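# Move the clear prop from casket to bench, close lid

## Task

Lift the transparent prop out of the casket, place it on the bench somewhere outside the casket, and close the casket's lid so it lies flat.

## Robot and tools

Robot: two arms, left_arm and right_arm, each ending in a sixteen-motor four-digit hand (index, middle, ring, thumb). right_arm has a right hand; left_arm has its mirror image, a left hand. Bases in the scene frame: left_arm at (+0.011, +0.243, 0) m, right_arm at (+0.035, -0.228, 0) m, both almost unrotated. A camera stand sits behind the arms. Loose objects may occasionally get nudged by outside pushes.

Scene frame: origin at table-top height, halfway between the two nominal bases. +z is up, +x points out over the table, and left_arm is on the +y side. Image left/right does not match these names. Reported end_effector_position (metres) and end_effector_quat_wxyz are in this frame, can be off by a few cm, and are worse at long reach.

Hand point axes (right hand): +z runs along straight fingers toward the tips, +y points out of the palm face (the palm surface is at y = -0.062 m), and +x crosses the palm away from the thumb. On the left hand +x points toward the thumb instead. A rigid mast at the wrist on the palm side (x +0.05 to +0.10, z -0.16 to -0.11, up to y = +0.06 m; x sign flips on the left hand) can strike things. Fingertips carry rubber caps; the rest is hard plastic.

execute_actions(actions, cameras): actions is a list of actions, executed one after another, each lasting 0.5 s. An action is a table of 1 to 15 rows, one row per 1/30 s step; a short table keeps repeating its final row. Each row is exactly 48 numbers, all in [-1, 1], covering both arms even if one is idle, in this order:
1-6: left_arm dx, dy, dz, rx, ry, rz.
7-22: the left hand's 16 motor goals.
23-24: left current_limit, speed.
25-30: right_arm dx, dy, dz, rx, ry, rz.
31-46: the right hand's 16 motor goals.
47-48: right current_limit, speed.

Arm numbers are offsets, not poses. They are measured in the axes of that arm's Hand target (its last commanded pose) and counted from where that target stood when the action began; every row of the action refers to that same starting point, not to the row before. Scale: 1.0 equals 0.6 m for dx/dy/dz and 180 degrees for rx/ry/rz, which together form one rotation vector. All zeros keeps asking for the current target; sending the same offset again moves further. Per step the commanded orientation is limited to within 40 degrees of the measured one, and the controller favours position if both cannot be met. The hand point often stops short of the target (friction, load, elbow sag that pulls it downward); waiting won't fix it, so send the missing distance as a new offset, or aim a bit high when carrying. Tiny moves may not start. To stop pressing against something, command the target back beyond the hand point. A wrist near the first joint's axis can make a small move swing the whole arm.

Hand numbers are absolute goals, each scaled linearly between a hinge's two stops; 0 is a real goal, not 'hold'. To keep a hand unchanged, resend its hand_goal, hand_current_limit and hand_speed. Motor order per hand: index_mcp, index_abd, index_pip, index_dip, thumb_cmc, thumb_axl, thumb_mcp, thumb_ipl, middle_mcp, middle_abd, middle_pip, middle_dip, ring_mcp, ring_abd, ring_pip, ring_dip. For each finger, values for straight are: _mcp -0.75 (range +128 to -18 deg; +1 curls toward palm), _abd 0.00 (+60 to -60; +1 swings away from thumb), _pip -0.58 (+108 to -29), _dip -0.70 (+117 to -21). Thumb: thumb_cmc -0.71 (+120 to -20; +1 brings the thumb in front of the palm), thumb_axl -0.68 (+140 to -27; rolls the thumb about its own line, +0.40 is a quarter turn), thumb_mcp -0.23 (+109 to -69), thumb_ipl -0.17 (+108 to -77). current_limit maps -1..+1 to 0..550 mA (never below 11 mA) and also caps hinge speed; far below 0 a finger may not lift. speed sets goal-tracking rate at (speed+1)/2 of 8.5 rad/s. Both start at +0.4 and -0.6 and persist until changed. A finger presses only while its goal lies past the object's surface; gear friction can keep a grip after lowering the limit.

cameras: list of names (cam_high, cam_low, cam_left_wrist, cam_right_wrist, each 896x504), ["all"], or []. Default: all when actions is empty, none otherwise. An unknown name invalidates the call. Wrist images may lag while the arm moves.

Results: per arm, Hand target (base for the next offsets), end_effector pose, joint positions, velocities ("within noise" when still) and torques (include gravity; joints 3 and 4 wrap at ±28 N m). Per hand: hand_goal, hand_measured (same scale), hand_current_ma (positive pushes toward -1), hand_state per motor (moving, goal, blocked, overload), hand_current_limit, hand_speed. A hand motor at 495 mA or more for 5 s accumulated shuts down for 10 s; overload from the first reading means permanently off. Arm motors heating (holding loads, stretching, pushing unreachable poses) print MOTOR HOT at 85 °C; at 100 °C an OVER-TEMPERATURE FAULT drops that arm for 30-60 s. If an arm stops, hand commands are discarded meanwhile.

zoom_image(camera, region): enlarges [x0, y0, x1, y1] pixels (origin top-left, at most 504x504) of the newest image from one camera.
read_manual(section): returns licence texts only; "licences" is the default.
finished_scene(scene): optional scene 1; ends the scene irreversibly. The prop must stay on the bench and the lid closed without the robot.

Avoid: dropping the prop or releasing it while moving, letting anything fall off the table, slamming the lid, hitting fixed or heavy things, hard pushes, and any contact or squeeze between the two arms or hands.

Each tool is called by a JSON object that holds its "method" and its "body", one argument or row to a line.

## Session

{"method": "execute_actions", "body": {
  "actions": []
}}

Scene clock: 0.00 s.
left_arm: end_effector_position=(+0.4743, +0.5881, +0.1285) hand_goal=(-0.754, +0.000, -0.576, -0.696, -0.714, -0.678, -0.226, -0.168, -0.754, +0.000, -0.576, -0.696, -0.754, +0.000, -0.576, -0.696) hand_measured=(-0.754, +0.000, -0.576, -0.696, -0.714, -0.678, -0.226, -0.168, -0.754, +0.000, -0.576, -0.696, -0.754, +0.000, -0.576, -0.696) hand_current_ma=(+0, +0, +0, +0, +0, +0, +0, +0, +0, +0, +0, +0, +0, +0, +0, +0) hand_state=(goal, goal, goal, goal, goal, goal, goal, goal, goal, goal, goal, goal, goal, goal, goal, goal) hand_current_limit=0.40 hand_speed=-0.60 end_effector_quat_wxyz=(+0.071, +0.636, +0.766, -0.059) | right_arm: end_effector_position=(+0.6746, -0.1309, +0.3213) hand_goal=(-0.754, +0.000, -0.576, -0.696, -0.714, -0.678, -0.226, -0.168, -0.754, +0.000, -0.576, -0.696, -0.754, +0.000, -0.576, -0.696) hand_measured=(-0.754, +0.000, -0.576, -0.696, -0.714, -0.678, -0.226, -0.168, -0.754, +0.000, -0.576, -0.696, -0.754, +0.000, -0.576, -0.696) hand_current_ma=(+0, +0, +0, +0, +0, +0, +0, +0, +0, +0, +0, +0, +0, +0, +0, +0) hand_state=(goal, goal, goal, goal, goal, goal, goal, goal, goal, goal, goal, goal, goal, goal, goal, goal) hand_current_limit=0.40 hand_speed=-0.60 end_effector_quat_wxyz=(+0.595, +0.726, +0.186, +0.291)
Joint positions: left_arm=[0.744 1.735 1.426 -1.36 0.157 0.555] | right_arm=[0.479 1.883 1.414 0.02 1.281 0.638]
Joint velocities: within noise
Joint torques (N m): no reading
Heat: left arm: hottest shoulder 32 °C; right arm: hottest wrist yaw 29 °C.
Hand target: left_arm +0.4790, +0.5973, +0.1391; +0.073, +0.635, +0.768, -0.047 | right_arm +0.6759, -0.1260, +0.3443; +0.590, +0.725, +0.170, +0.312

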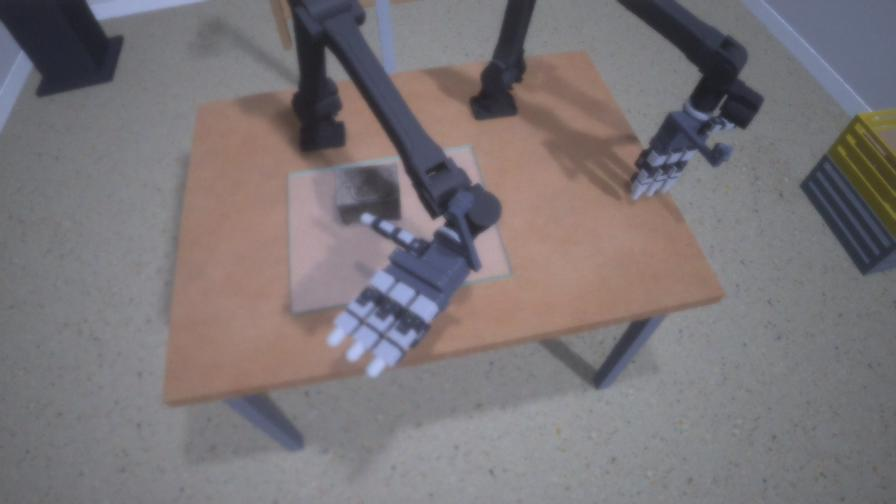

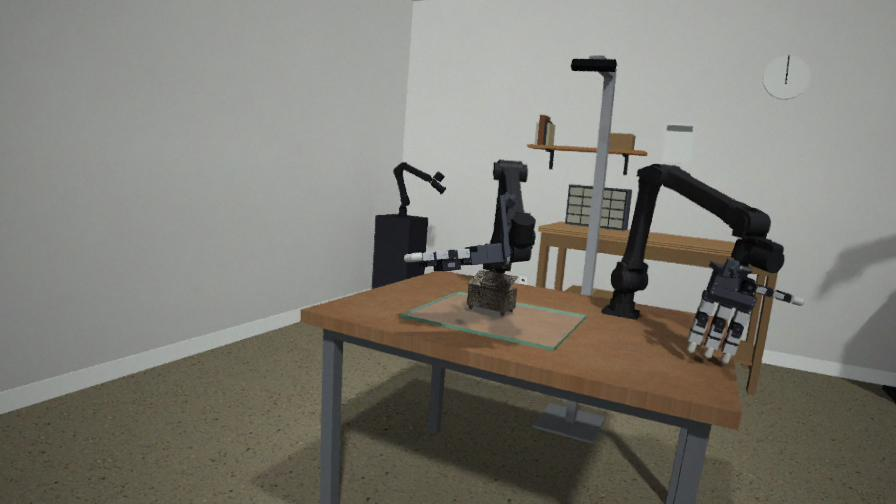

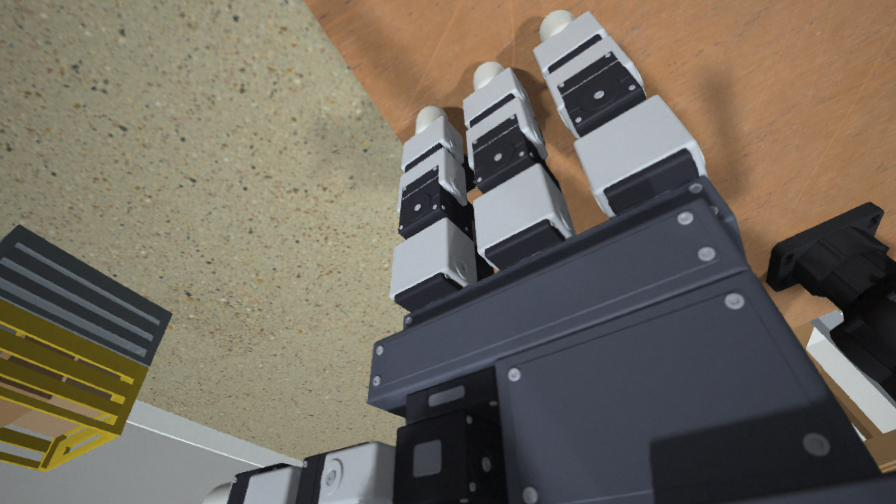

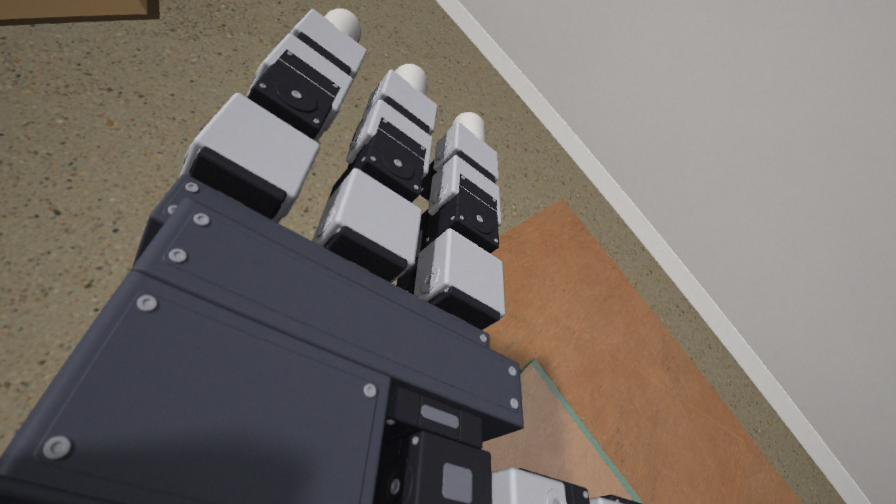

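{"method": "zoom_image", "body": {
  "camera": "cam_high",
  "region": [280, 140, 460, 250]
}}

{"method": "zoom_image", "body": {
  "camera": "cam_low",
  "region": [430, 240, 580, 340]
}}

Scaled by 2.800 from the camera's 896x504 image, which has a finer 1280x720 frame.

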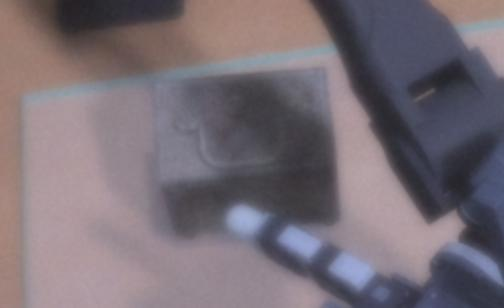

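Scaled by 3.360 from the camera's 896x504 image, which has a finer 1280x720 frame.

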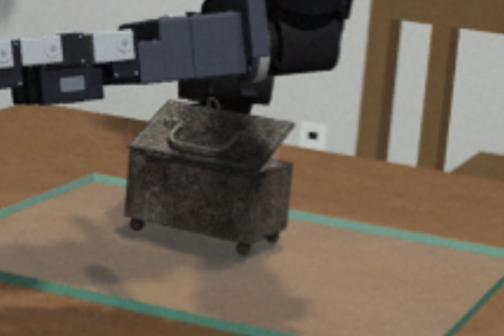

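{"method": "execute_actions", "body": {
  "actions": [
    [[0,0,0,0,0,0,-0.75,0,-0.58,-0.7,-0.71,-0.68,-0.23,-0.17,-0.75,0,-0.58,-0.7,-0.75,0,-0.58,-0.7,0.4,-0.6,-0.05,0.08,0.08,0,0,0,-0.75,0,-0.58,-0.7,-0.71,-0.68,-0.23,-0.17,-0.75,0,-0.58,-0.7,-0.75,0,-0.58,-0.7,0.4,-0.6]],
    [[0,0,0,0,0,0,-0.75,0,-0.58,-0.7,-0.71,-0.68,-0.23,-0.17,-0.75,0,-0.58,-0.7,-0.75,0,-0.58,-0.7,0.4,-0.6,-0.05,0.08,0.08,0,0,0,-0.75,0,-0.58,-0.7,-0.71,-0.68,-0.23,-0.17,-0.75,0,-0.58,-0.7,-0.75,0,-0.58,-0.7,0.4,-0.6]],
    [[0,0,0,0,0,0,-0.75,0,-0.58,-0.7,-0.71,-0.68,-0.23,-0.17,-0.75,0,-0.58,-0.7,-0.75,0,-0.58,-0.7,0.4,-0.6,-0.05,0.08,0.08,0,0,0,-0.75,0,-0.58,-0.7,-0.71,-0.68,-0.23,-0.17,-0.75,0,-0.58,-0.7,-0.75,0,-0.58,-0.7,0.4,-0.6]]
  ],
  "cameras": ["all"]
}}

Scene clock: 33.70 s.
left_arm: end_effector_position=(+0.4743, +0.5881, +0.1285) hand_goal=(-0.750, +0.000, -0.580, -0.700, -0.710, -0.680, -0.230, -0.170, -0.750, +0.000, -0.580, -0.700, -0.750, +0.000, -0.580, -0.700) hand_measured=(-0.752, +0.000, -0.578, -0.698, -0.712, -0.678, -0.224, -0.168, -0.752, +0.000, -0.578, -0.698, -0.752, +0.000, -0.578, -0.698) hand_current_ma=(+0, +0, +0, +0, +0, +0, +1, +0, +0, +0, +0, +0, +0, +0, +0, +0) hand_state=(goal, goal, goal, goal, goal, goal, goal, goal, goal, goal, goal, goal, goal, goal, goal, goal) hand_current_limit=0.40 hand_speed=-0.60 end_effector_quat_wxyz=(+0.071, +0.636, +0.766, -0.059) | right_arm: end_effector_position=(+0.6878, -0.3303, +0.4150) hand_goal=(-0.750, +0.000, -0.580, -0.700, -0.710, -0.680, -0.230, -0.170, -0.750, +0.000, -0.580, -0.700, -0.750, +0.000, -0.580, -0.700) hand_measured=(-0.760, +0.000, -0.580, -0.698, -0.720, -0.678, -0.228, -0.168, -0.762, +0.000, -0.580, -0.698, -0.762, +0.000, -0.580, -0.698) hand_current_ma=(-48, +0, -1, +9, -47, +11, +11, +9, -53, +0, -1, +8, -49, +0, -1, +9) hand_state=(goal, goal, goal, goal, goal, goal, goal, goal, goal, goal, goal, goal, goal, goal, goal, goal) hand_current_limit=0.40 hand_speed=-0.60 end_effector_quat_wxyz=(+0.587, +0.733, +0.175, +0.294)
Joint positions: left_arm=[0.744 1.735 1.426 -1.36 0.157 0.555] | right_arm=[0.149 1.693 1.378 0.071 0.97 0.432]
Joint torques (N m): left_arm=[-1.96 -18.55 10.76 -0.05 0.17 0.16] | right_arm=[1.26 -14.45 11.07 1.35 0.06 -0.19]
Heat: left arm: hottest shoulder 34 °C; right arm: hottest elbow 29 °C.
Hand target: left_arm +0.4790, +0.5973, +0.1391; +0.073, +0.635, +0.768, -0.047 | right_arm +0.6852, -0.3248, +0.4442; +0.590, +0.725, +0.170, +0.312
Off the commanded pose: left_arm 0.015 m, 1 deg | right_arm 0.030 m, 2 deg.
camera_calibration:
cam_right_wrist: T_world_to_cam=[[-0.60954, -0.667108, 0.428285, 0.0612875], [-0.767797, 0.362286, -0.528429, 0.82884], [0.197357, -0.650934, -0.733031, 0.079188], [0, 0, 0, 1]] pos_world=[0.658109, -0.207846, 0.469782]

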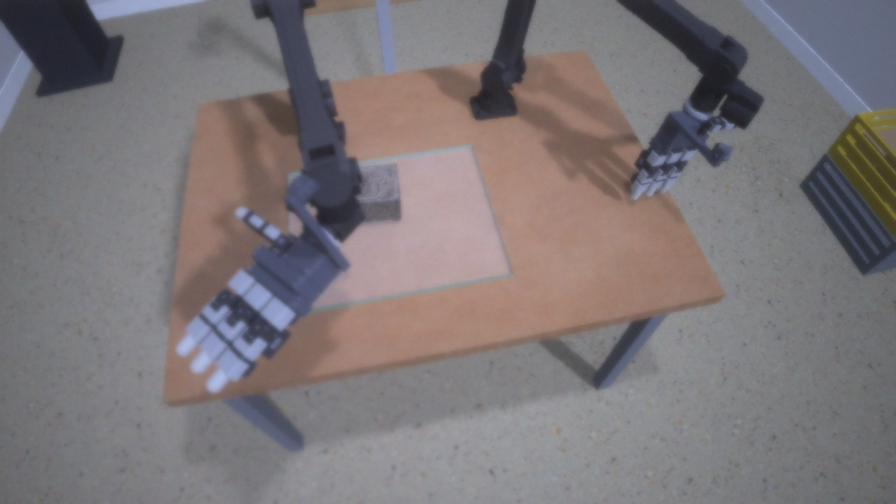

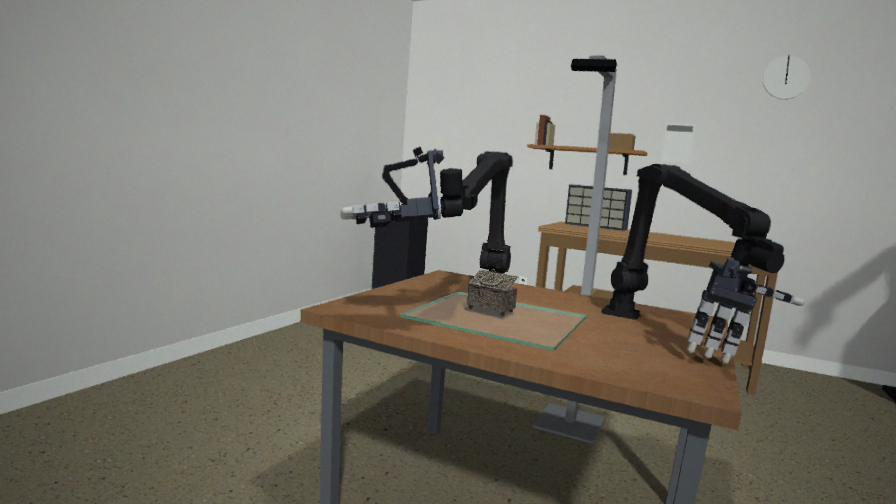

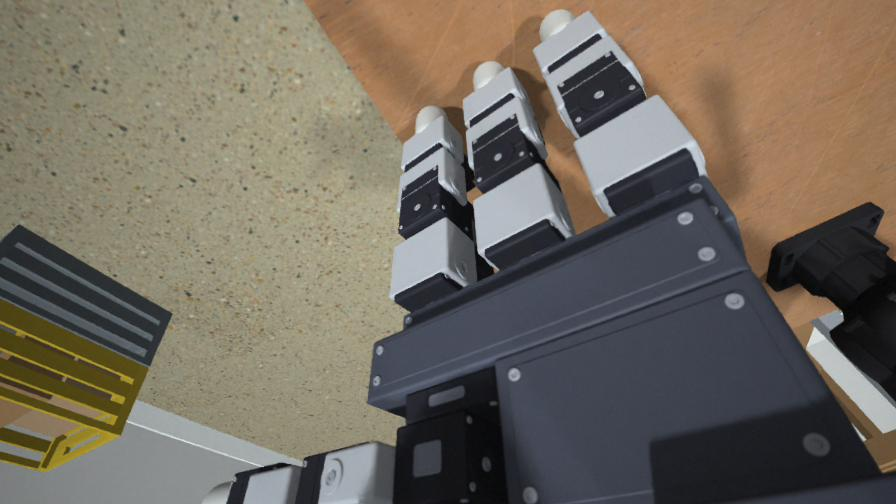

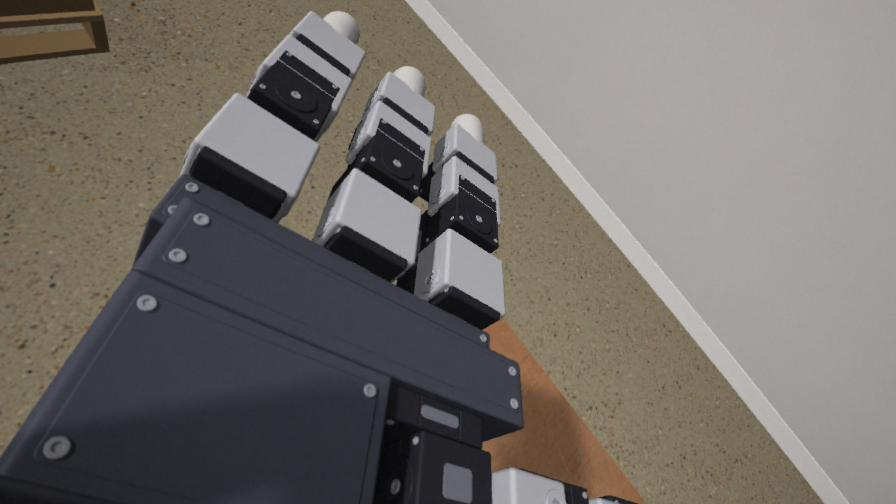

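{"method": "zoom_image", "body": {
  "camera": "cam_low",
  "region": [450, 255, 540, 325]
}}

{"method": "zoom_image", "body": {
  "camera": "cam_high",
  "region": [330, 150, 430, 230]
}}

Scaled by 5.600 from the camera's 896x504 image, which has a finer 1280x720 frame.

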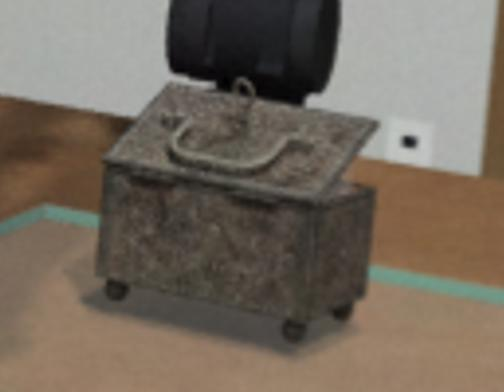

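Scaled by 5.040 from the camera's 896x504 image, which has a finer 1280x720 frame.

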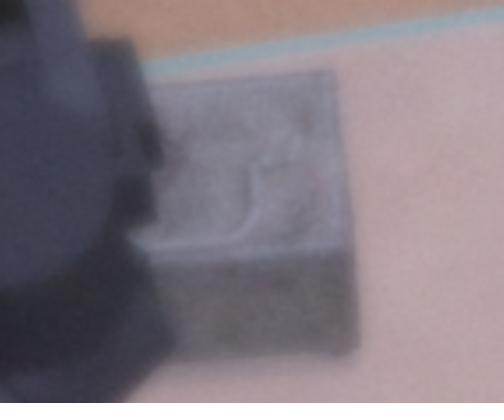

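{"method": "execute_actions", "body": {
  "actions": [
    [[-0.13,-0.052,-0.0174,0,0,0,-0.75,0,-0.58,-0.7,-0.71,-0.68,-0.23,-0.17,-0.75,0,-0.58,-0.7,-0.75,0,-0.58,-0.7,0.4,-0.6,0,0,0,0,0,0,-0.75,0,-0.58,-0.7,-0.71,-0.68,-0.23,-0.17,-0.75,0,-0.58,-0.7,-0.75,0,-0.58,-0.7,0.4,-0.6]],
    [[-0.13,-0.052,-0.0174,0,0,0,-0.75,0,-0.58,-0.7,-0.71,-0.68,-0.23,-0.17,-0.75,0,-0.58,-0.7,-0.75,0,-0.58,-0.7,0.4,-0.6,0,0,0,0,0,0,-0.75,0,-0.58,-0.7,-0.71,-0.68,-0.23,-0.17,-0.75,0,-0.58,-0.7,-0.75,0,-0.58,-0.7,0.4,-0.6]],
    [[-0.13,-0.052,-0.0174,0,0,0,-0.75,0,-0.58,-0.7,-0.71,-0.68,-0.23,-0.17,-0.75,0,-0.58,-0.7,-0.75,0,-0.58,-0.7,0.4,-0.6,0,0,0,0,0,0,-0.75,0,-0.58,-0.7,-0.71,-0.68,-0.23,-0.17,-0.75,0,-0.58,-0.7,-0.75,0,-0.58,-0.7,0.4,-0.6]],
    [[-0.13,-0.052,-0.0174,0,0,0,-0.75,0,-0.58,-0.7,-0.71,-0.68,-0.23,-0.17,-0.75,0,-0.58,-0.7,-0.75,0,-0.58,-0.7,0.4,-0.6,0,0,0,0,0,0,-0.75,0,-0.58,-0.7,-0.71,-0.68,-0.23,-0.17,-0.75,0,-0.58,-0.7,-0.75,0,-0.58,-0.7,0.4,-0.6]],
    [[-0.13,-0.052,-0.0174,0,0,0,-0.75,0,-0.58,-0.7,-0.71,-0.68,-0.23,-0.17,-0.75,0,-0.58,-0.7,-0.75,0,-0.58,-0.7,0.4,-0.6,0,0,0,0,0,0,-0.75,0,-0.58,-0.7,-0.71,-0.68,-0.23,-0.17,-0.75,0,-0.58,-0.7,-0.75,0,-0.58,-0.7,0.4,-0.6]],
    [[-0.13,-0.052,-0.0174,0,0,0,-0.75,0,-0.58,-0.7,-0.71,-0.68,-0.23,-0.17,-0.75,0,-0.58,-0.7,-0.75,0,-0.58,-0.7,0.4,-0.6,0,0,0,0,0,0,-0.75,0,-0.58,-0.7,-0.71,-0.68,-0.23,-0.17,-0.75,0,-0.58,-0.7,-0.75,0,-0.58,-0.7,0.4,-0.6]],
    [[-0.13,-0.052,-0.0174,0,0,0,-0.75,0,-0.58,-0.7,-0.71,-0.68,-0.23,-0.17,-0.75,0,-0.58,-0.7,-0.75,0,-0.58,-0.7,0.4,-0.6,0,0,0,0,0,0,-0.75,0,-0.58,-0.7,-0.71,-0.68,-0.23,-0.17,-0.75,0,-0.58,-0.7,-0.75,0,-0.58,-0.7,0.4,-0.6]]
  ],
  "cameras": ["cam_high","cam_left_wrist"]
}}

Scene clock: 73.07 s.
left_arm: end_effector_position=(+0.3521, +0.0450, +0.2768) hand_goal=(-0.750, +0.000, -0.580, -0.700, -0.710, -0.680, -0.230, -0.170, -0.750, +0.000, -0.580, -0.700, -0.750, +0.000, -0.580, -0.700) hand_measured=(-0.750, +0.000, -0.578, -0.698, -0.710, -0.678, -0.224, -0.168, -0.750, +0.000, -0.578, -0.698, -0.750, +0.000, -0.578, -0.698) hand_current_ma=(+0, +0, +0, +0, +0, +0, +1, +0, +0, +0, +0, +0, +0, +0, +0, +0) hand_state=(goal, goal, goal, goal, goal, goal, goal, goal, goal, goal, goal, goal, goal, goal, goal, goal) hand_current_limit=0.40 hand_speed=-0.60 end_effector_quat_wxyz=(+0.054, +0.641, +0.764, -0.048) | right_arm: end_effector_position=(+0.6872, -0.3343, +0.4151) hand_goal=(-0.750, +0.000, -0.580, -0.700, -0.710, -0.680, -0.230, -0.170, -0.750, +0.000, -0.580, -0.700, -0.750, +0.000, -0.580, -0.700) hand_measured=(-0.760, +0.000, -0.580, -0.698, -0.720, -0.678, -0.228, -0.168, -0.762, +0.000, -0.580, -0.698, -0.762, +0.000, -0.580, -0.698) hand_current_ma=(-48, +0, -1, +9, -47, +11, +11, +9, -53, +0, -1, +8, -49, +0, -1, +9) hand_state=(goal, goal, goal, goal, goal, goal, goal, goal, goal, goal, goal, goal, goal, goal, goal, goal) hand_current_limit=0.40 hand_speed=-0.60 end_effector_quat_wxyz=(+0.588, +0.734, +0.173, +0.292)
Joint positions: left_arm=[-0.672 1.187 1.236 -1.513 0.098 -0.863] | right_arm=[0.143 1.693 1.378 0.071 0.97 0.432]
Joint torques (N m): left_arm=[-2.37 -8.94 14.09 -0.13 -0.09 0.01] | right_arm=[1.2 -14.15 10.91 1.28 0.05 -0.18]
Heat: left arm: hottest shoulder 35 °C; right arm: hottest elbow 35 °C.
Hand target: left_arm +0.3606, +0.0394, +0.3000; +0.073, +0.635, +0.768, -0.047 | right_arm +0.6852, -0.3248, +0.4442; +0.590, +0.725, +0.170, +0.312
Off the commanded pose: left_arm 0.025 m, 2 deg | right_arm 0.031 m, 2 deg.
camera_calibration:
cam_left_wrist: T_world_to_cam=[[-0.465592, -0.875322, 0.130517, 0.131538], [-0.592087, 0.417697, 0.689175, -0.0521373], [-0.657767, 0.243597, -0.712743, 0.537631], [0, 0, 0, 1]] pos_world=[0.38401, 0.00595032, 0.401957]
Images, in order (width x height): cam_high 896x504, cam_left_wrist 896x504.

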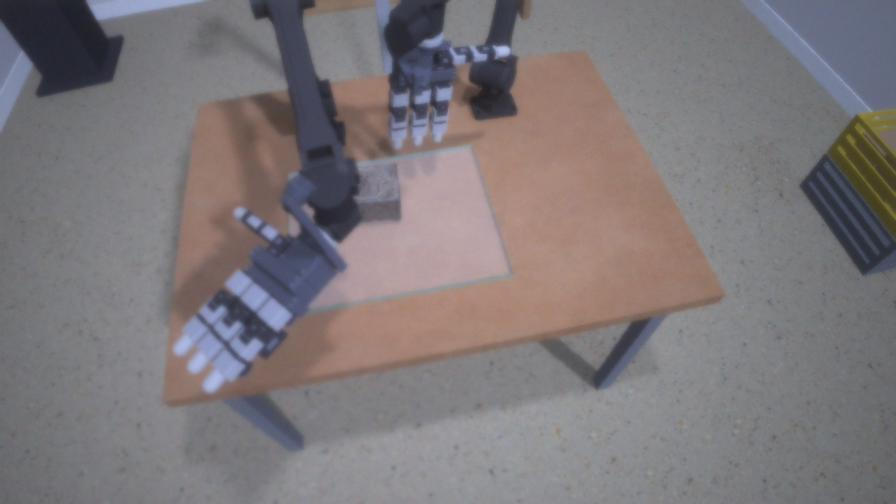

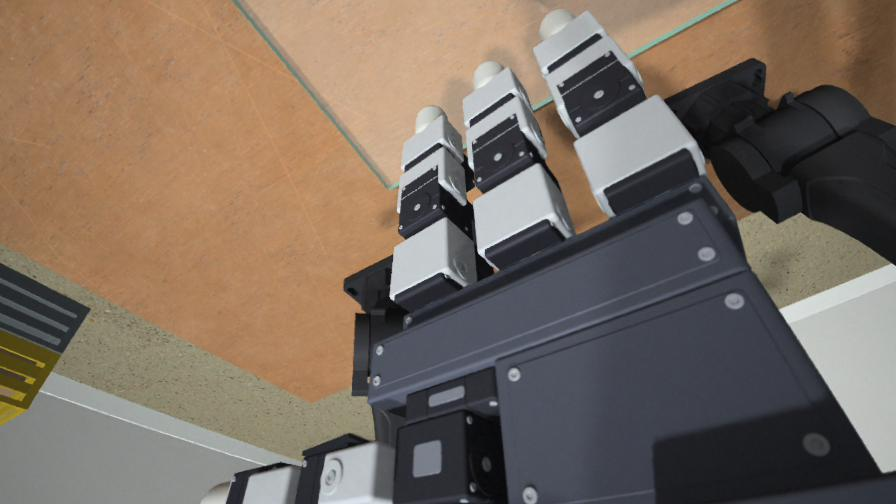

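{"method": "execute_actions", "body": {
  "actions": [
    [[0,0,0,-0.002,-0.063,-0.004,-0.75,0,-0.58,-0.7,-0.71,-0.68,-0.23,-0.17,-0.75,0,-0.58,-0.7,-0.75,0,-0.58,-0.7,0.4,-0.6,0,0,0,0,0,0,-0.75,0,-0.58,-0.7,-0.71,-0.68,-0.23,-0.17,-0.75,0,-0.58,-0.7,-0.75,0,-0.58,-0.7,0.4,-0.6]],
    [[0,0,0,-0.002,-0.063,-0.004,-0.75,0,-0.58,-0.7,-0.71,-0.68,-0.23,-0.17,-0.75,0,-0.58,-0.7,-0.75,0,-0.58,-0.7,0.4,-0.6,0,0,0,0,0,0,-0.75,0,-0.58,-0.7,-0.71,-0.68,-0.23,-0.17,-0.75,0,-0.58,-0.7,-0.75,0,-0.58,-0.7,0.4,-0.6]],
    [[0,0,0,-0.002,-0.063,-0.004,-0.75,0,-0.58,-0.7,-0.71,-0.68,-0.23,-0.17,-0.75,0,-0.58,-0.7,-0.75,0,-0.58,-0.7,0.4,-0.6,0,0,0,0,0,0,-0.75,0,-0.58,-0.7,-0.71,-0.68,-0.23,-0.17,-0.75,0,-0.58,-0.7,-0.75,0,-0.58,-0.7,0.4,-0.6]],
    [[0,0,0,-0.002,-0.063,-0.004,-0.75,0,-0.58,-0.7,-0.71,-0.68,-0.23,-0.17,-0.75,0,-0.58,-0.7,-0.75,0,-0.58,-0.7,0.4,-0.6,0,0,0,0,0,0,-0.75,0,-0.58,-0.7,-0.71,-0.68,-0.23,-0.17,-0.75,0,-0.58,-0.7,-0.75,0,-0.58,-0.7,0.4,-0.6]],
    [[0,0,0,-0.002,-0.063,-0.004,-0.75,0,-0.58,-0.7,-0.71,-0.68,-0.23,-0.17,-0.75,0,-0.58,-0.7,-0.75,0,-0.58,-0.7,0.4,-0.6,0,0,0,0,0,0,-0.75,0,-0.58,-0.7,-0.71,-0.68,-0.23,-0.17,-0.75,0,-0.58,-0.7,-0.75,0,-0.58,-0.7,0.4,-0.6]],
    [[0,0,0,-0.002,-0.063,-0.004,-0.75,0,-0.58,-0.7,-0.71,-0.68,-0.23,-0.17,-0.75,0,-0.58,-0.7,-0.75,0,-0.58,-0.7,0.4,-0.6,0,0,0,0,0,0,-0.75,0,-0.58,-0.7,-0.71,-0.68,-0.23,-0.17,-0.75,0,-0.58,-0.7,-0.75,0,-0.58,-0.7,0.4,-0.6]]
  ],
  "cameras": ["cam_high","cam_left_wrist"]
}}

Scene clock: 81.93 s.
left_arm: end_effector_position=(+0.3607, +0.0376, +0.2949) hand_goal=(-0.750, +0.000, -0.580, -0.700, -0.710, -0.680, -0.230, -0.170, -0.750, +0.000, -0.580, -0.700, -0.750, +0.000, -0.580, -0.700) hand_measured=(-0.750, -0.002, -0.578, -0.698, -0.710, -0.678, -0.226, -0.168, -0.750, -0.002, -0.578, -0.698, -0.750, -0.002, -0.578, -0.698) hand_current_ma=(+0, +0, +0, +0, +0, +0, +1, +0, +0, +0, +0, +0, +0, +0, +0, +0) hand_state=(goal, goal, goal, goal, goal, goal, goal, goal, goal, goal, goal, goal, goal, goal, goal, goal) hand_current_limit=0.40 hand_speed=-0.60 end_effector_quat_wxyz=(+0.489, +0.476, +0.621, -0.385) | right_arm: end_effector_position=(+0.6872, -0.3343, +0.4151) hand_goal=(-0.750, +0.000, -0.580, -0.700, -0.710, -0.680, -0.230, -0.170, -0.750, +0.000, -0.580, -0.700, -0.750, +0.000, -0.580, -0.700) hand_measured=(-0.760, +0.000, -0.580, -0.698, -0.720, -0.678, -0.228, -0.168, -0.762, +0.000, -0.580, -0.698, -0.762, +0.000, -0.580, -0.698) hand_current_ma=(-48, +0, -1, +9, -47, +11, +11, +9, -53, +0, -1, +8, -49, +0, -1, +9) hand_state=(goal, goal, goal, goal, goal, goal, goal, goal, goal, goal, goal, goal, goal, goal, goal, goal) hand_current_limit=0.40 hand_speed=-0.60 end_effector_quat_wxyz=(+0.588, +0.734, +0.173, +0.292)
Joint positions: left_arm=[-0.278 0.749 0.616 -0.29 0.989 -1.224] | right_arm=[0.143 1.693 1.378 0.071 0.97 0.432]
Joint torques (N m): left_arm=[-1.44 -4.95 10.32 2.59 0.28 0.06] | right_arm=[1.08 -14.15 10.92 1.31 0.06 -0.18]
Heat: left arm: hottest shoulder 35 °C; right arm: hottest elbow 35 °C.
Hand target: left_arm +0.3606, +0.0394, +0.3000; +0.499, +0.471, +0.618, -0.383 | right_arm +0.6852, -0.3248, +0.4442; +0.590, +0.725, +0.170, +0.312
Off the commanded pose: left_arm 0.005 m, 1 deg | right_arm 0.031 m, 2 deg.
camera_calibration:
cam_left_wrist: T_world_to_cam=[[-0.540466, -0.309755, 0.782271, -0.05984], [-0.706996, 0.671251, -0.222664, 0.244393], [-0.456129, -0.673404, -0.581784, 0.481134], [0, 0, 0, 1]] pos_world=[0.359902, 0.141413, 0.381144]
Images, in order (width x height): cam_high 896x504, cam_left_wrist 896x504.

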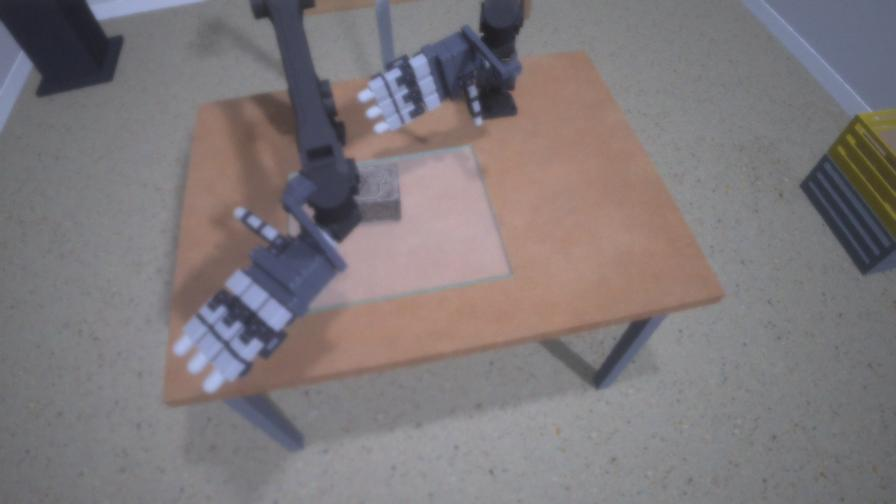

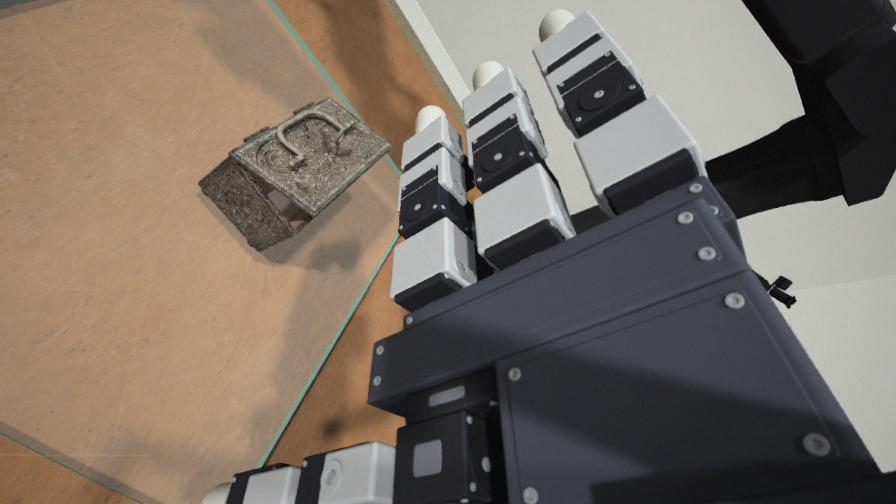

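{"method": "zoom_image", "body": {
  "camera": "cam_left_wrist",
  "region": [180, 80, 420, 270]
}}

Scaled by 2.100 from the camera's 896x504 image, which has a finer 1280x720 frame.

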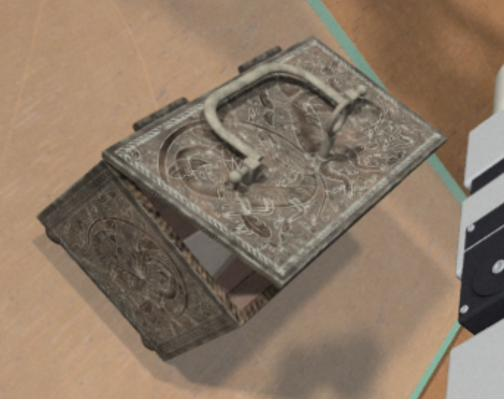

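{"method": "execute_actions", "body": {
  "actions": [
    [[-0.0077,0.0367,-0.0975,-0.0634,0,-0.0135,-0.75,0,-0.58,-0.7,-0.71,-0.68,-0.23,-0.17,-0.75,0,-0.58,-0.7,-0.75,0,-0.58,-0.7,0.4,-0.6,-0.0895,-0.0232,-0.052,0,0,0,-0.75,0,-0.58,-0.7,-0.71,-0.68,-0.23,-0.17,-0.75,0,-0.58,-0.7,-0.75,0,-0.58,-0.7,0.4,-0.6]],
    [[-0.0097,0.0553,-0.088,-0.0634,0,-0.0135,-0.75,0,-0.58,-0.7,-0.71,-0.68,-0.23,-0.17,-0.75,0,-0.58,-0.7,-0.75,0,-0.58,-0.7,0.4,-0.6,-0.0895,-0.0232,-0.052,0,0,0,-0.75,0,-0.58,-0.7,-0.71,-0.68,-0.23,-0.17,-0.75,0,-0.58,-0.7,-0.75,0,-0.58,-0.7,0.4,-0.6]],
    [[-0.0123,0.0705,-0.0763,-0.0634,0,-0.0135,-0.75,0,-0.58,-0.7,-0.71,-0.68,-0.23,-0.17,-0.75,0,-0.58,-0.7,-0.75,0,-0.58,-0.7,0.4,-0.6,-0.0895,-0.0232,-0.052,0,0,0,-0.75,0,-0.58,-0.7,-0.71,-0.68,-0.23,-0.17,-0.75,0,-0.58,-0.7,-0.75,0,-0.58,-0.7,0.4,-0.6]],
    [[0,0,0,0,0,0,-0.75,0,-0.58,-0.7,-0.71,-0.68,-0.23,-0.17,-0.75,0,-0.58,-0.7,-0.75,0,-0.58,-0.7,0.4,-0.6,-0.0895,-0.0232,-0.052,0,0,0,-0.75,0,-0.58,-0.7,-0.71,-0.68,-0.23,-0.17,-0.75,0,-0.58,-0.7,-0.75,0,-0.58,-0.7,0.4,-0.6]],
    [[0,0,0,0,0,0,-0.75,0,-0.58,-0.7,-0.71,-0.68,-0.23,-0.17,-0.75,0,-0.58,-0.7,-0.75,0,-0.58,-0.7,0.4,-0.6,0,0,0,0.0519,0.0132,-0.0289,-0.75,0,-0.58,-0.7,-0.71,-0.68,-0.23,-0.17,-0.75,0,-0.58,-0.7,-0.75,0,-0.58,-0.7,0.4,-0.6]],
    [[0,0,0,0,0,0,-0.75,0,-0.58,-0.7,-0.71,-0.68,-0.23,-0.17,-0.75,0,-0.58,-0.7,-0.75,0,-0.58,-0.7,0.4,-0.6,0,0,0,0.0519,0.0132,-0.0289,-0.75,0,-0.58,-0.7,-0.71,-0.68,-0.23,-0.17,-0.75,0,-0.58,-0.7,-0.75,0,-0.58,-0.7,0.4,-0.6]],
    [[0,0,0,0,0,0,-0.75,0,-0.58,-0.7,-0.71,-0.68,-0.23,-0.17,-0.75,0,-0.58,-0.7,-0.75,0,-0.58,-0.7,0.4,-0.6,0,0,0,0.0519,0.0132,-0.0289,-0.75,0,-0.58,-0.7,-0.71,-0.68,-0.23,-0.17,-0.75,0,-0.58,-0.7,-0.75,0,-0.58,-0.7,0.4,-0.6]],
    [[0,0,0,0,0,0,-0.75,0,-0.58,-0.7,-0.71,-0.68,-0.23,-0.17,-0.75,0,-0.58,-0.7,-0.75,0,-0.58,-0.7,0.4,-0.6,0,0,0,0.0519,0.0132,-0.0289,-0.75,0,-0.58,-0.7,-0.71,-0.68,-0.23,-0.17,-0.75,0,-0.58,-0.7,-0.75,0,-0.58,-0.7,0.4,-0.6]],
    [[0,0,0,0,0,0,-0.75,0,-0.58,-0.7,-0.71,-0.68,-0.23,-0.17,-0.75,0,-0.58,-0.7,-0.75,0,-0.58,-0.7,0.4,-0.6,0,0,0,0.0519,0.0132,-0.0289,-0.75,0,-0.58,-0.7,-0.71,-0.68,-0.23,-0.17,-0.75,0,-0.58,-0.7,-0.75,0,-0.58,-0.7,0.4,-0.6]],
    [[0,0,0,0,0,0,-0.75,0,-0.58,-0.7,-0.71,-0.68,-0.23,-0.17,-0.75,0,-0.58,-0.7,-0.75,0,-0.58,-0.7,0.4,-0.6,0,0,0,0.0519,0.0132,-0.0289,-0.75,0,-0.58,-0.7,-0.71,-0.68,-0.23,-0.17,-0.75,0,-0.58,-0.7,-0.75,0,-0.58,-0.7,0.4,-0.6]],
    [[0,0,0,0,0,0,-0.75,0,-0.58,-0.7,-0.71,-0.68,-0.23,-0.17,-0.75,0,-0.58,-0.7,-0.75,0,-0.58,-0.7,0.4,-0.6,0,0,0,0.0519,0.0132,-0.0289,-0.75,0,-0.58,-0.7,-0.71,-0.68,-0.23,-0.17,-0.75,0,-0.58,-0.7,-0.75,0,-0.58,-0.7,0.4,-0.6]],
    [[0,0,0,0,0,0,-0.75,0,-0.58,-0.7,-0.71,-0.68,-0.23,-0.17,-0.75,0,-0.58,-0.7,-0.75,0,-0.58,-0.7,0.4,-0.6,0,0,0,0.0519,0.0132,-0.0289,-0.75,0,-0.58,-0.7,-0.71,-0.68,-0.23,-0.17,-0.75,0,-0.58,-0.7,-0.75,0,-0.58,-0.7,0.4,-0.6]],
    [[0,0,0,0,0,0,-0.75,0,-0.58,-0.7,-0.71,-0.68,-0.23,-0.17,-0.75,0,-0.58,-0.7,-0.75,0,-0.58,-0.7,0.4,-0.6,0,0,0,0.0519,0.0132,-0.0289,-0.75,0,-0.58,-0.7,-0.71,-0.68,-0.23,-0.17,-0.75,0,-0.58,-0.7,-0.75,0,-0.58,-0.7,0.4,-0.6]]
  ],
  "cameras": ["all"]
}}

Scene clock: 109.30 s.
left_arm: end_effector_position=(+0.3784, +0.2161, +0.3145) hand_goal=(-0.750, +0.000, -0.580, -0.700, -0.710, -0.680, -0.230, -0.170, -0.750, +0.000, -0.580, -0.700, -0.750, +0.000, -0.580, -0.700) hand_measured=(-0.750, -0.002, -0.578, -0.698, -0.710, -0.678, -0.226, -0.168, -0.750, -0.002, -0.578, -0.698, -0.748, -0.002, -0.578, -0.698) hand_current_ma=(+0, +0, +0, +0, +0, +0, +0, +0, +0, +0, +0, +0, +0, +0, +0, +0) hand_state=(goal, goal, goal, goal, goal, goal, goal, goal, goal, goal, goal, goal, goal, goal, goal, goal) hand_current_limit=0.40 hand_speed=-0.60 end_effector_quat_wxyz=(+0.573, +0.266, +0.743, -0.220) | right_arm: end_effector_position=(+0.4370, -0.3469, +0.3186) hand_goal=(-0.750, +0.000, -0.580, -0.700, -0.710, -0.680, -0.230, -0.170, -0.750, +0.000, -0.580, -0.700, -0.750, +0.000, -0.580, -0.700) hand_measured=(-0.752, +0.000, -0.580, -0.698, -0.712, -0.678, -0.228, -0.168, -0.752, +0.000, -0.580, -0.698, -0.752, +0.000, -0.580, -0.698) hand_current_ma=(-5, +0, -1, +9, -11, +11, +14, +9, -6, +0, -1, +8, -5, +0, -1, +9) hand_state=(goal, goal, goal, goal, goal, goal, goal, goal, goal, goal, goal, goal, goal, goal, goal, goal) hand_current_limit=0.40 hand_speed=-0.60 end_effector_quat_wxyz=(+0.009, +0.746, +0.666, +0.003)
Joint positions: left_arm=[0.09 0.564 0.606 -0.386 0.758 -1.351] | right_arm=[-0.225 1.204 1.351 -1.699 0.005 -0.148]
Joint torques (N m): left_arm=[-0.85 -2.32 15.8 1.33 0.42 0.08] | right_arm=[-0.44 -4.01 13.68 -0.21 -0.13 -0.07]
Heat: left arm: hottest elbow 36 °C; right arm: hottest elbow 37 °C.
Hand target: left_arm +0.3801, +0.2197, +0.3499; +0.591, +0.264, +0.732, -0.215 | right_arm +0.4498, -0.3494, +0.3504; +0.000, +0.742, +0.671, +0.000
Off the commanded pose: left_arm 0.036 m, 2 deg | right_arm 0.034 m, 1 deg.
joint sent to its limit (right arm) — joint 4 (wrist pitch), lower limit. The joint targets are off in position and orientation.
camera_calibration:
cam_left_wrist: T_world_to_cam=[[-0.246246, -0.569226, 0.784439, -0.0662028], [-0.969206, 0.143393, -0.200194, 0.34768], [0.00147284, -0.80958, -0.587007, 0.478722], [0, 0, 0, 1]] pos_world=[0.319967, 0.300025, 0.402549]
cam_right_wrist: T_world_to_cam=[[0.541945, -0.839417, -0.0409225, -0.474952], [-0.595246, -0.417767, 0.686406, -0.14162], [-0.593277, -0.347636, -0.726066, 0.495648], [0, 0, 0, 1]] pos_world=[0.467156, -0.285542, 0.437646]

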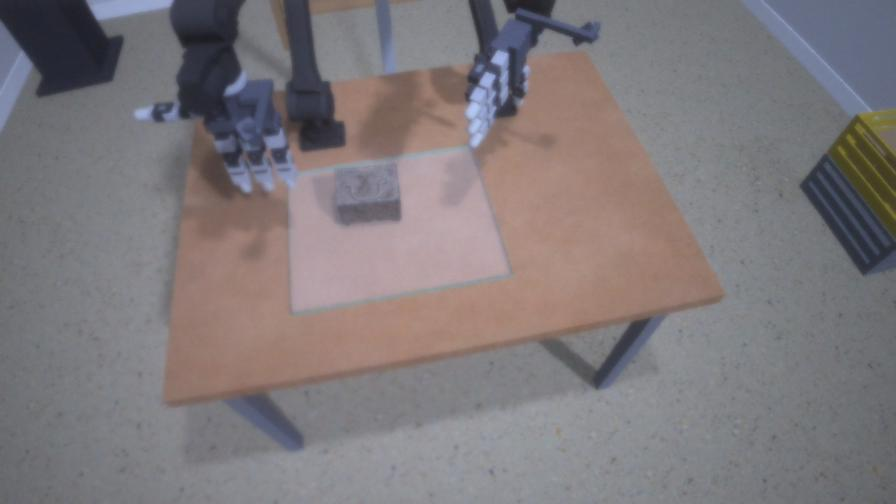

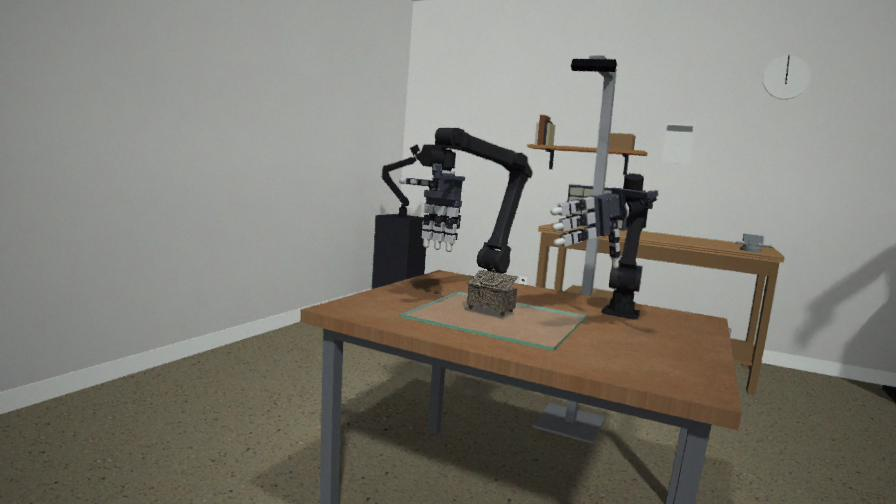

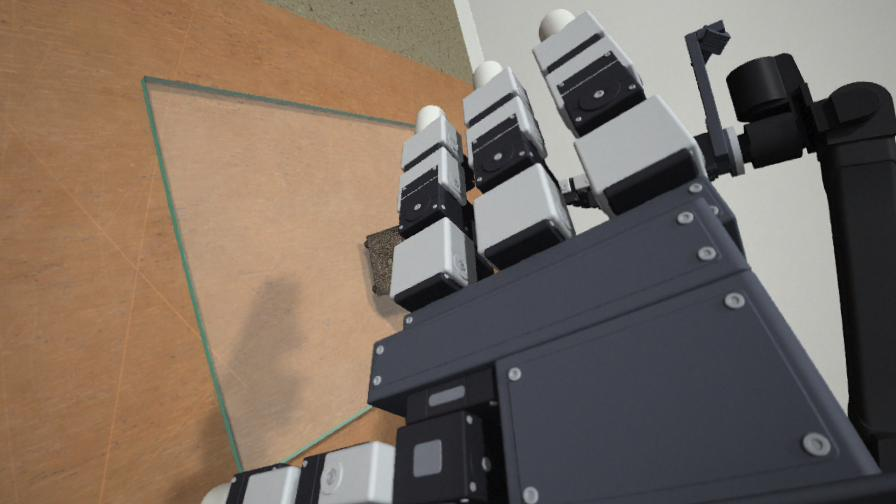

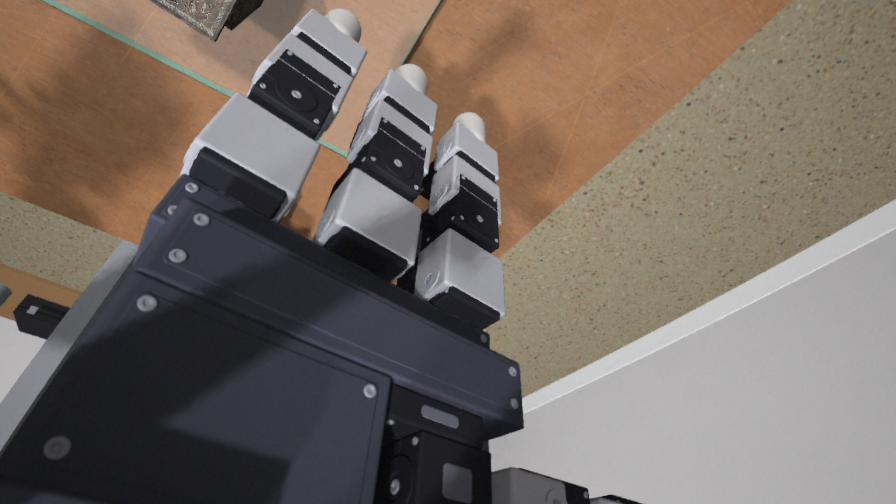

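{"method": "execute_actions", "body": {
  "actions": [
    [[0,0,0,0,0,0,-0.75,0,-0.58,-0.7,-0.71,-0.68,-0.23,-0.17,-0.75,0,-0.58,-0.7,-0.75,0,-0.58,-0.7,0.4,-0.6,0.0742,-0.0955,0.0458,0,0,0,-0.34,0,-0.14,-0.26,-0.71,-0.68,-0.23,-0.17,-0.34,0,-0.14,-0.26,-0.34,0,-0.14,-0.26,0.4,-0.6]],
    [[0,0,0,0,0,0,-0.75,0,-0.58,-0.7,-0.71,-0.68,-0.23,-0.17,-0.75,0,-0.58,-0.7,-0.75,0,-0.58,-0.7,0.4,-0.6,0.0742,-0.0955,0.0458,0,0,0,-0.34,0,-0.14,-0.26,-0.71,-0.68,-0.23,-0.17,-0.34,0,-0.14,-0.26,-0.34,0,-0.14,-0.26,0.4,-0.6]],
    [[0,0,0,0,0,0,-0.75,0,-0.58,-0.7,-0.71,-0.68,-0.23,-0.17,-0.75,0,-0.58,-0.7,-0.75,0,-0.58,-0.7,0.4,-0.6,0.0742,-0.0955,0.0458,0,0,0,-0.34,0,-0.14,-0.26,-0.71,-0.68,-0.23,-0.17,-0.34,0,-0.14,-0.26,-0.34,0,-0.14,-0.26,0.4,-0.6]],
    [[0,0,0,0,0,0,-0.75,0,-0.58,-0.7,-0.71,-0.68,-0.23,-0.17,-0.75,0,-0.58,-0.7,-0.75,0,-0.58,-0.7,0.4,-0.6,0.0742,-0.0955,0.0458,0,0,0,-0.34,0,-0.14,-0.26,-0.71,-0.68,-0.23,-0.17,-0.34,0,-0.14,-0.26,-0.34,0,-0.14,-0.26,0.4,-0.6]]
  ],
  "cameras": ["all"]
}}

Scene clock: 118.73 s.
left_arm: end_effector_position=(+0.3784, +0.2161, +0.3145) hand_goal=(-0.750, +0.000, -0.580, -0.700, -0.710, -0.680, -0.230, -0.170, -0.750, +0.000, -0.580, -0.700, -0.750, +0.000, -0.580, -0.700) hand_measured=(-0.750, -0.002, -0.578, -0.698, -0.710, -0.678, -0.226, -0.168, -0.750, -0.002, -0.578, -0.698, -0.748, -0.002, -0.578, -0.698) hand_current_ma=(+0, +0, +0, +0, +0, +0, +0, +0, +0, +0, +0, +0, +0, +0, +0, +0) hand_state=(goal, goal, goal, goal, goal, goal, goal, goal, goal, goal, goal, goal, goal, goal, goal, goal) hand_current_limit=0.40 hand_speed=-0.60 end_effector_quat_wxyz=(+0.573, +0.266, +0.743, -0.220) | right_arm: end_effector_position=(+0.2422, -0.1468, +0.2372) hand_goal=(-0.340, +0.000, -0.140, -0.260, -0.710, -0.680, -0.230, -0.170, -0.340, +0.000, -0.140, -0.260, -0.340, +0.000, -0.140, -0.260) hand_measured=(-0.346, -0.002, -0.146, -0.264, -0.710, -0.678, -0.226, -0.168, -0.346, -0.002, -0.146, -0.264, -0.346, -0.002, -0.146, -0.264) hand_current_ma=(-24, -4, -20, -13, -2, +11, +20, +9, -27, -5, -21, -12, -24, -4, -21, -13) hand_state=(goal, goal, goal, goal, goal, goal, goal, goal, goal, goal, goal, goal, goal, goal, goal, goal) hand_current_limit=0.40 hand_speed=-0.60 end_effector_quat_wxyz=(-0.005, +0.737, +0.676, -0.001)
Joint positions: left_arm=[0.09 0.564 0.606 -0.386 0.758 -1.351] | right_arm=[0.756 0.742 0.871 -1.702 -0.009 0.807]
Joint torques (N m): left_arm=[-0.85 -2.37 15.77 1.35 0.42 0.08] | right_arm=[1.2 0.5 8.25 -0.13 0.34 0.24]
Heat: left arm: hottest elbow 40 °C; right arm: hottest elbow 38 °C.
Hand target: left_arm +0.3801, +0.2197, +0.3499; +0.591, +0.264, +0.732, -0.215 | right_arm +0.2398, -0.1491, +0.2405; +0.000, +0.742, +0.670, +0.000
Off the commanded pose: left_arm 0.036 m, 2 deg | right_arm 0.005 m, 1 deg.
joint sent to its limit (right arm) — joint 4 (wrist pitch), lower limit. The joint targets are off in position, not in orientation.
camera_calibration:
cam_left_wrist: T_world_to_cam=[[-0.246246, -0.569226, 0.784439, -0.0662028], [-0.969206, 0.143393, -0.200194, 0.34768], [0.00147284, -0.80958, -0.587007, 0.478722], [0, 0, 0, 1]] pos_world=[0.319967, 0.300025, 0.402549]
cam_right_wrist: T_world_to_cam=[[0.562733, -0.823895, -0.067289, -0.201191], [-0.566336, -0.443549, 0.694643, -0.130915], [-0.602159, -0.35279, -0.716201, 0.389627], [0, 0, 0, 1]] pos_world=[0.273692, -0.0863714, 0.356453]

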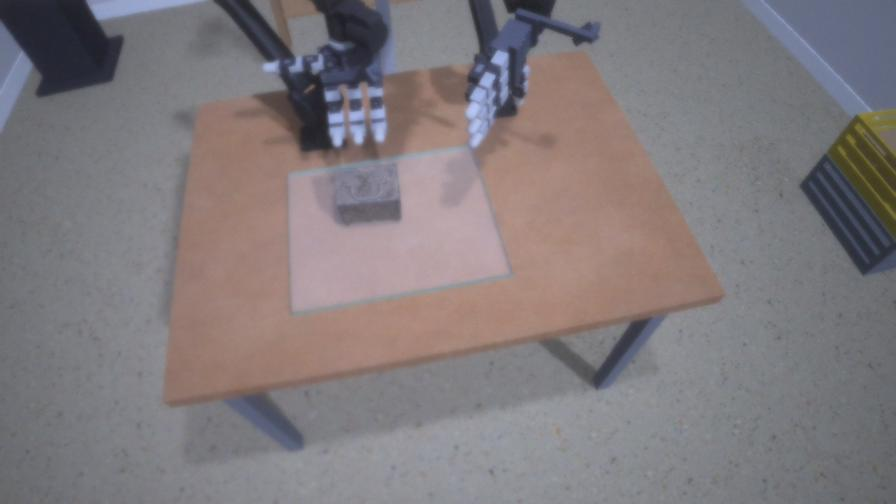

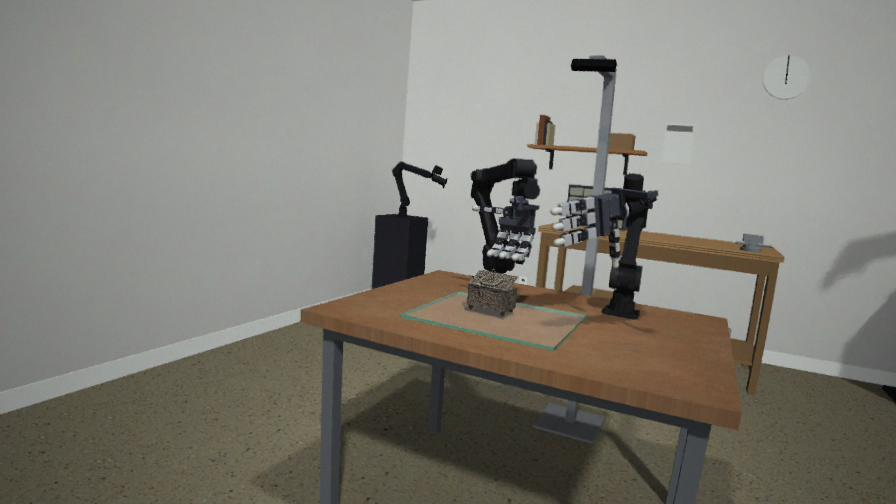

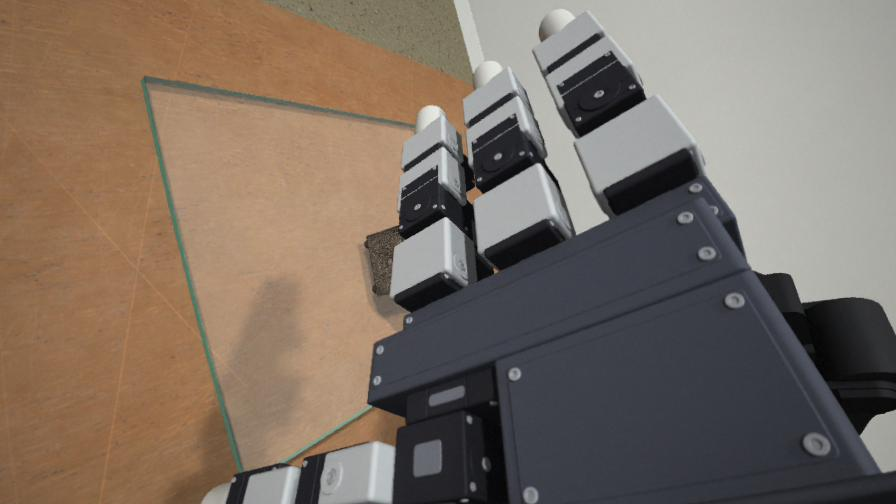

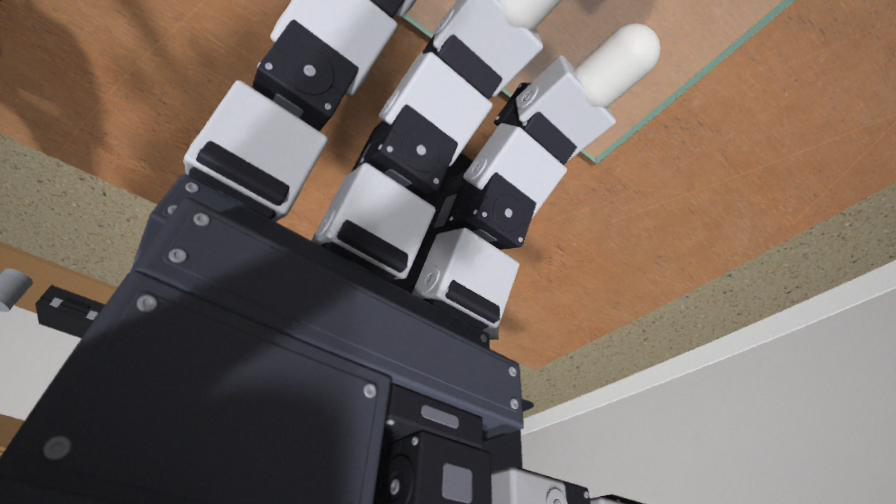

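{"method": "zoom_image", "body": {
  "camera": "cam_high",
  "region": [300, 80, 430, 240]
}}

{"method": "zoom_image", "body": {
  "camera": "cam_low",
  "region": [440, 220, 560, 330]
}}

Scaled by 3.150 from the camera's 896x504 image, which has a finer 1280x720 frame.

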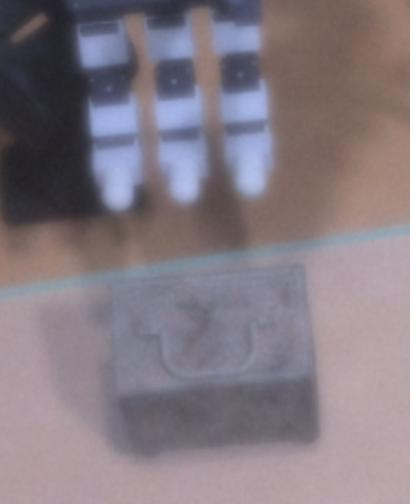

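Scaled by 4.200 from the camera's 896x504 image, which has a finer 1280x720 frame.

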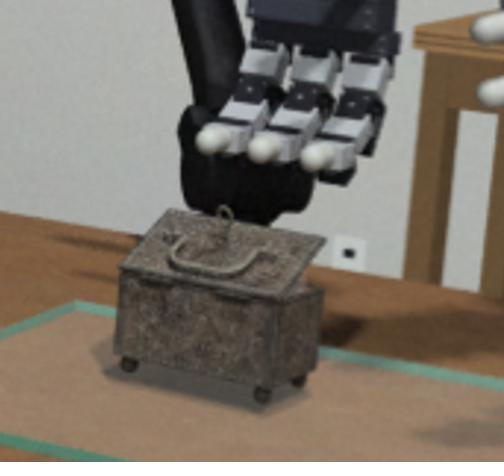

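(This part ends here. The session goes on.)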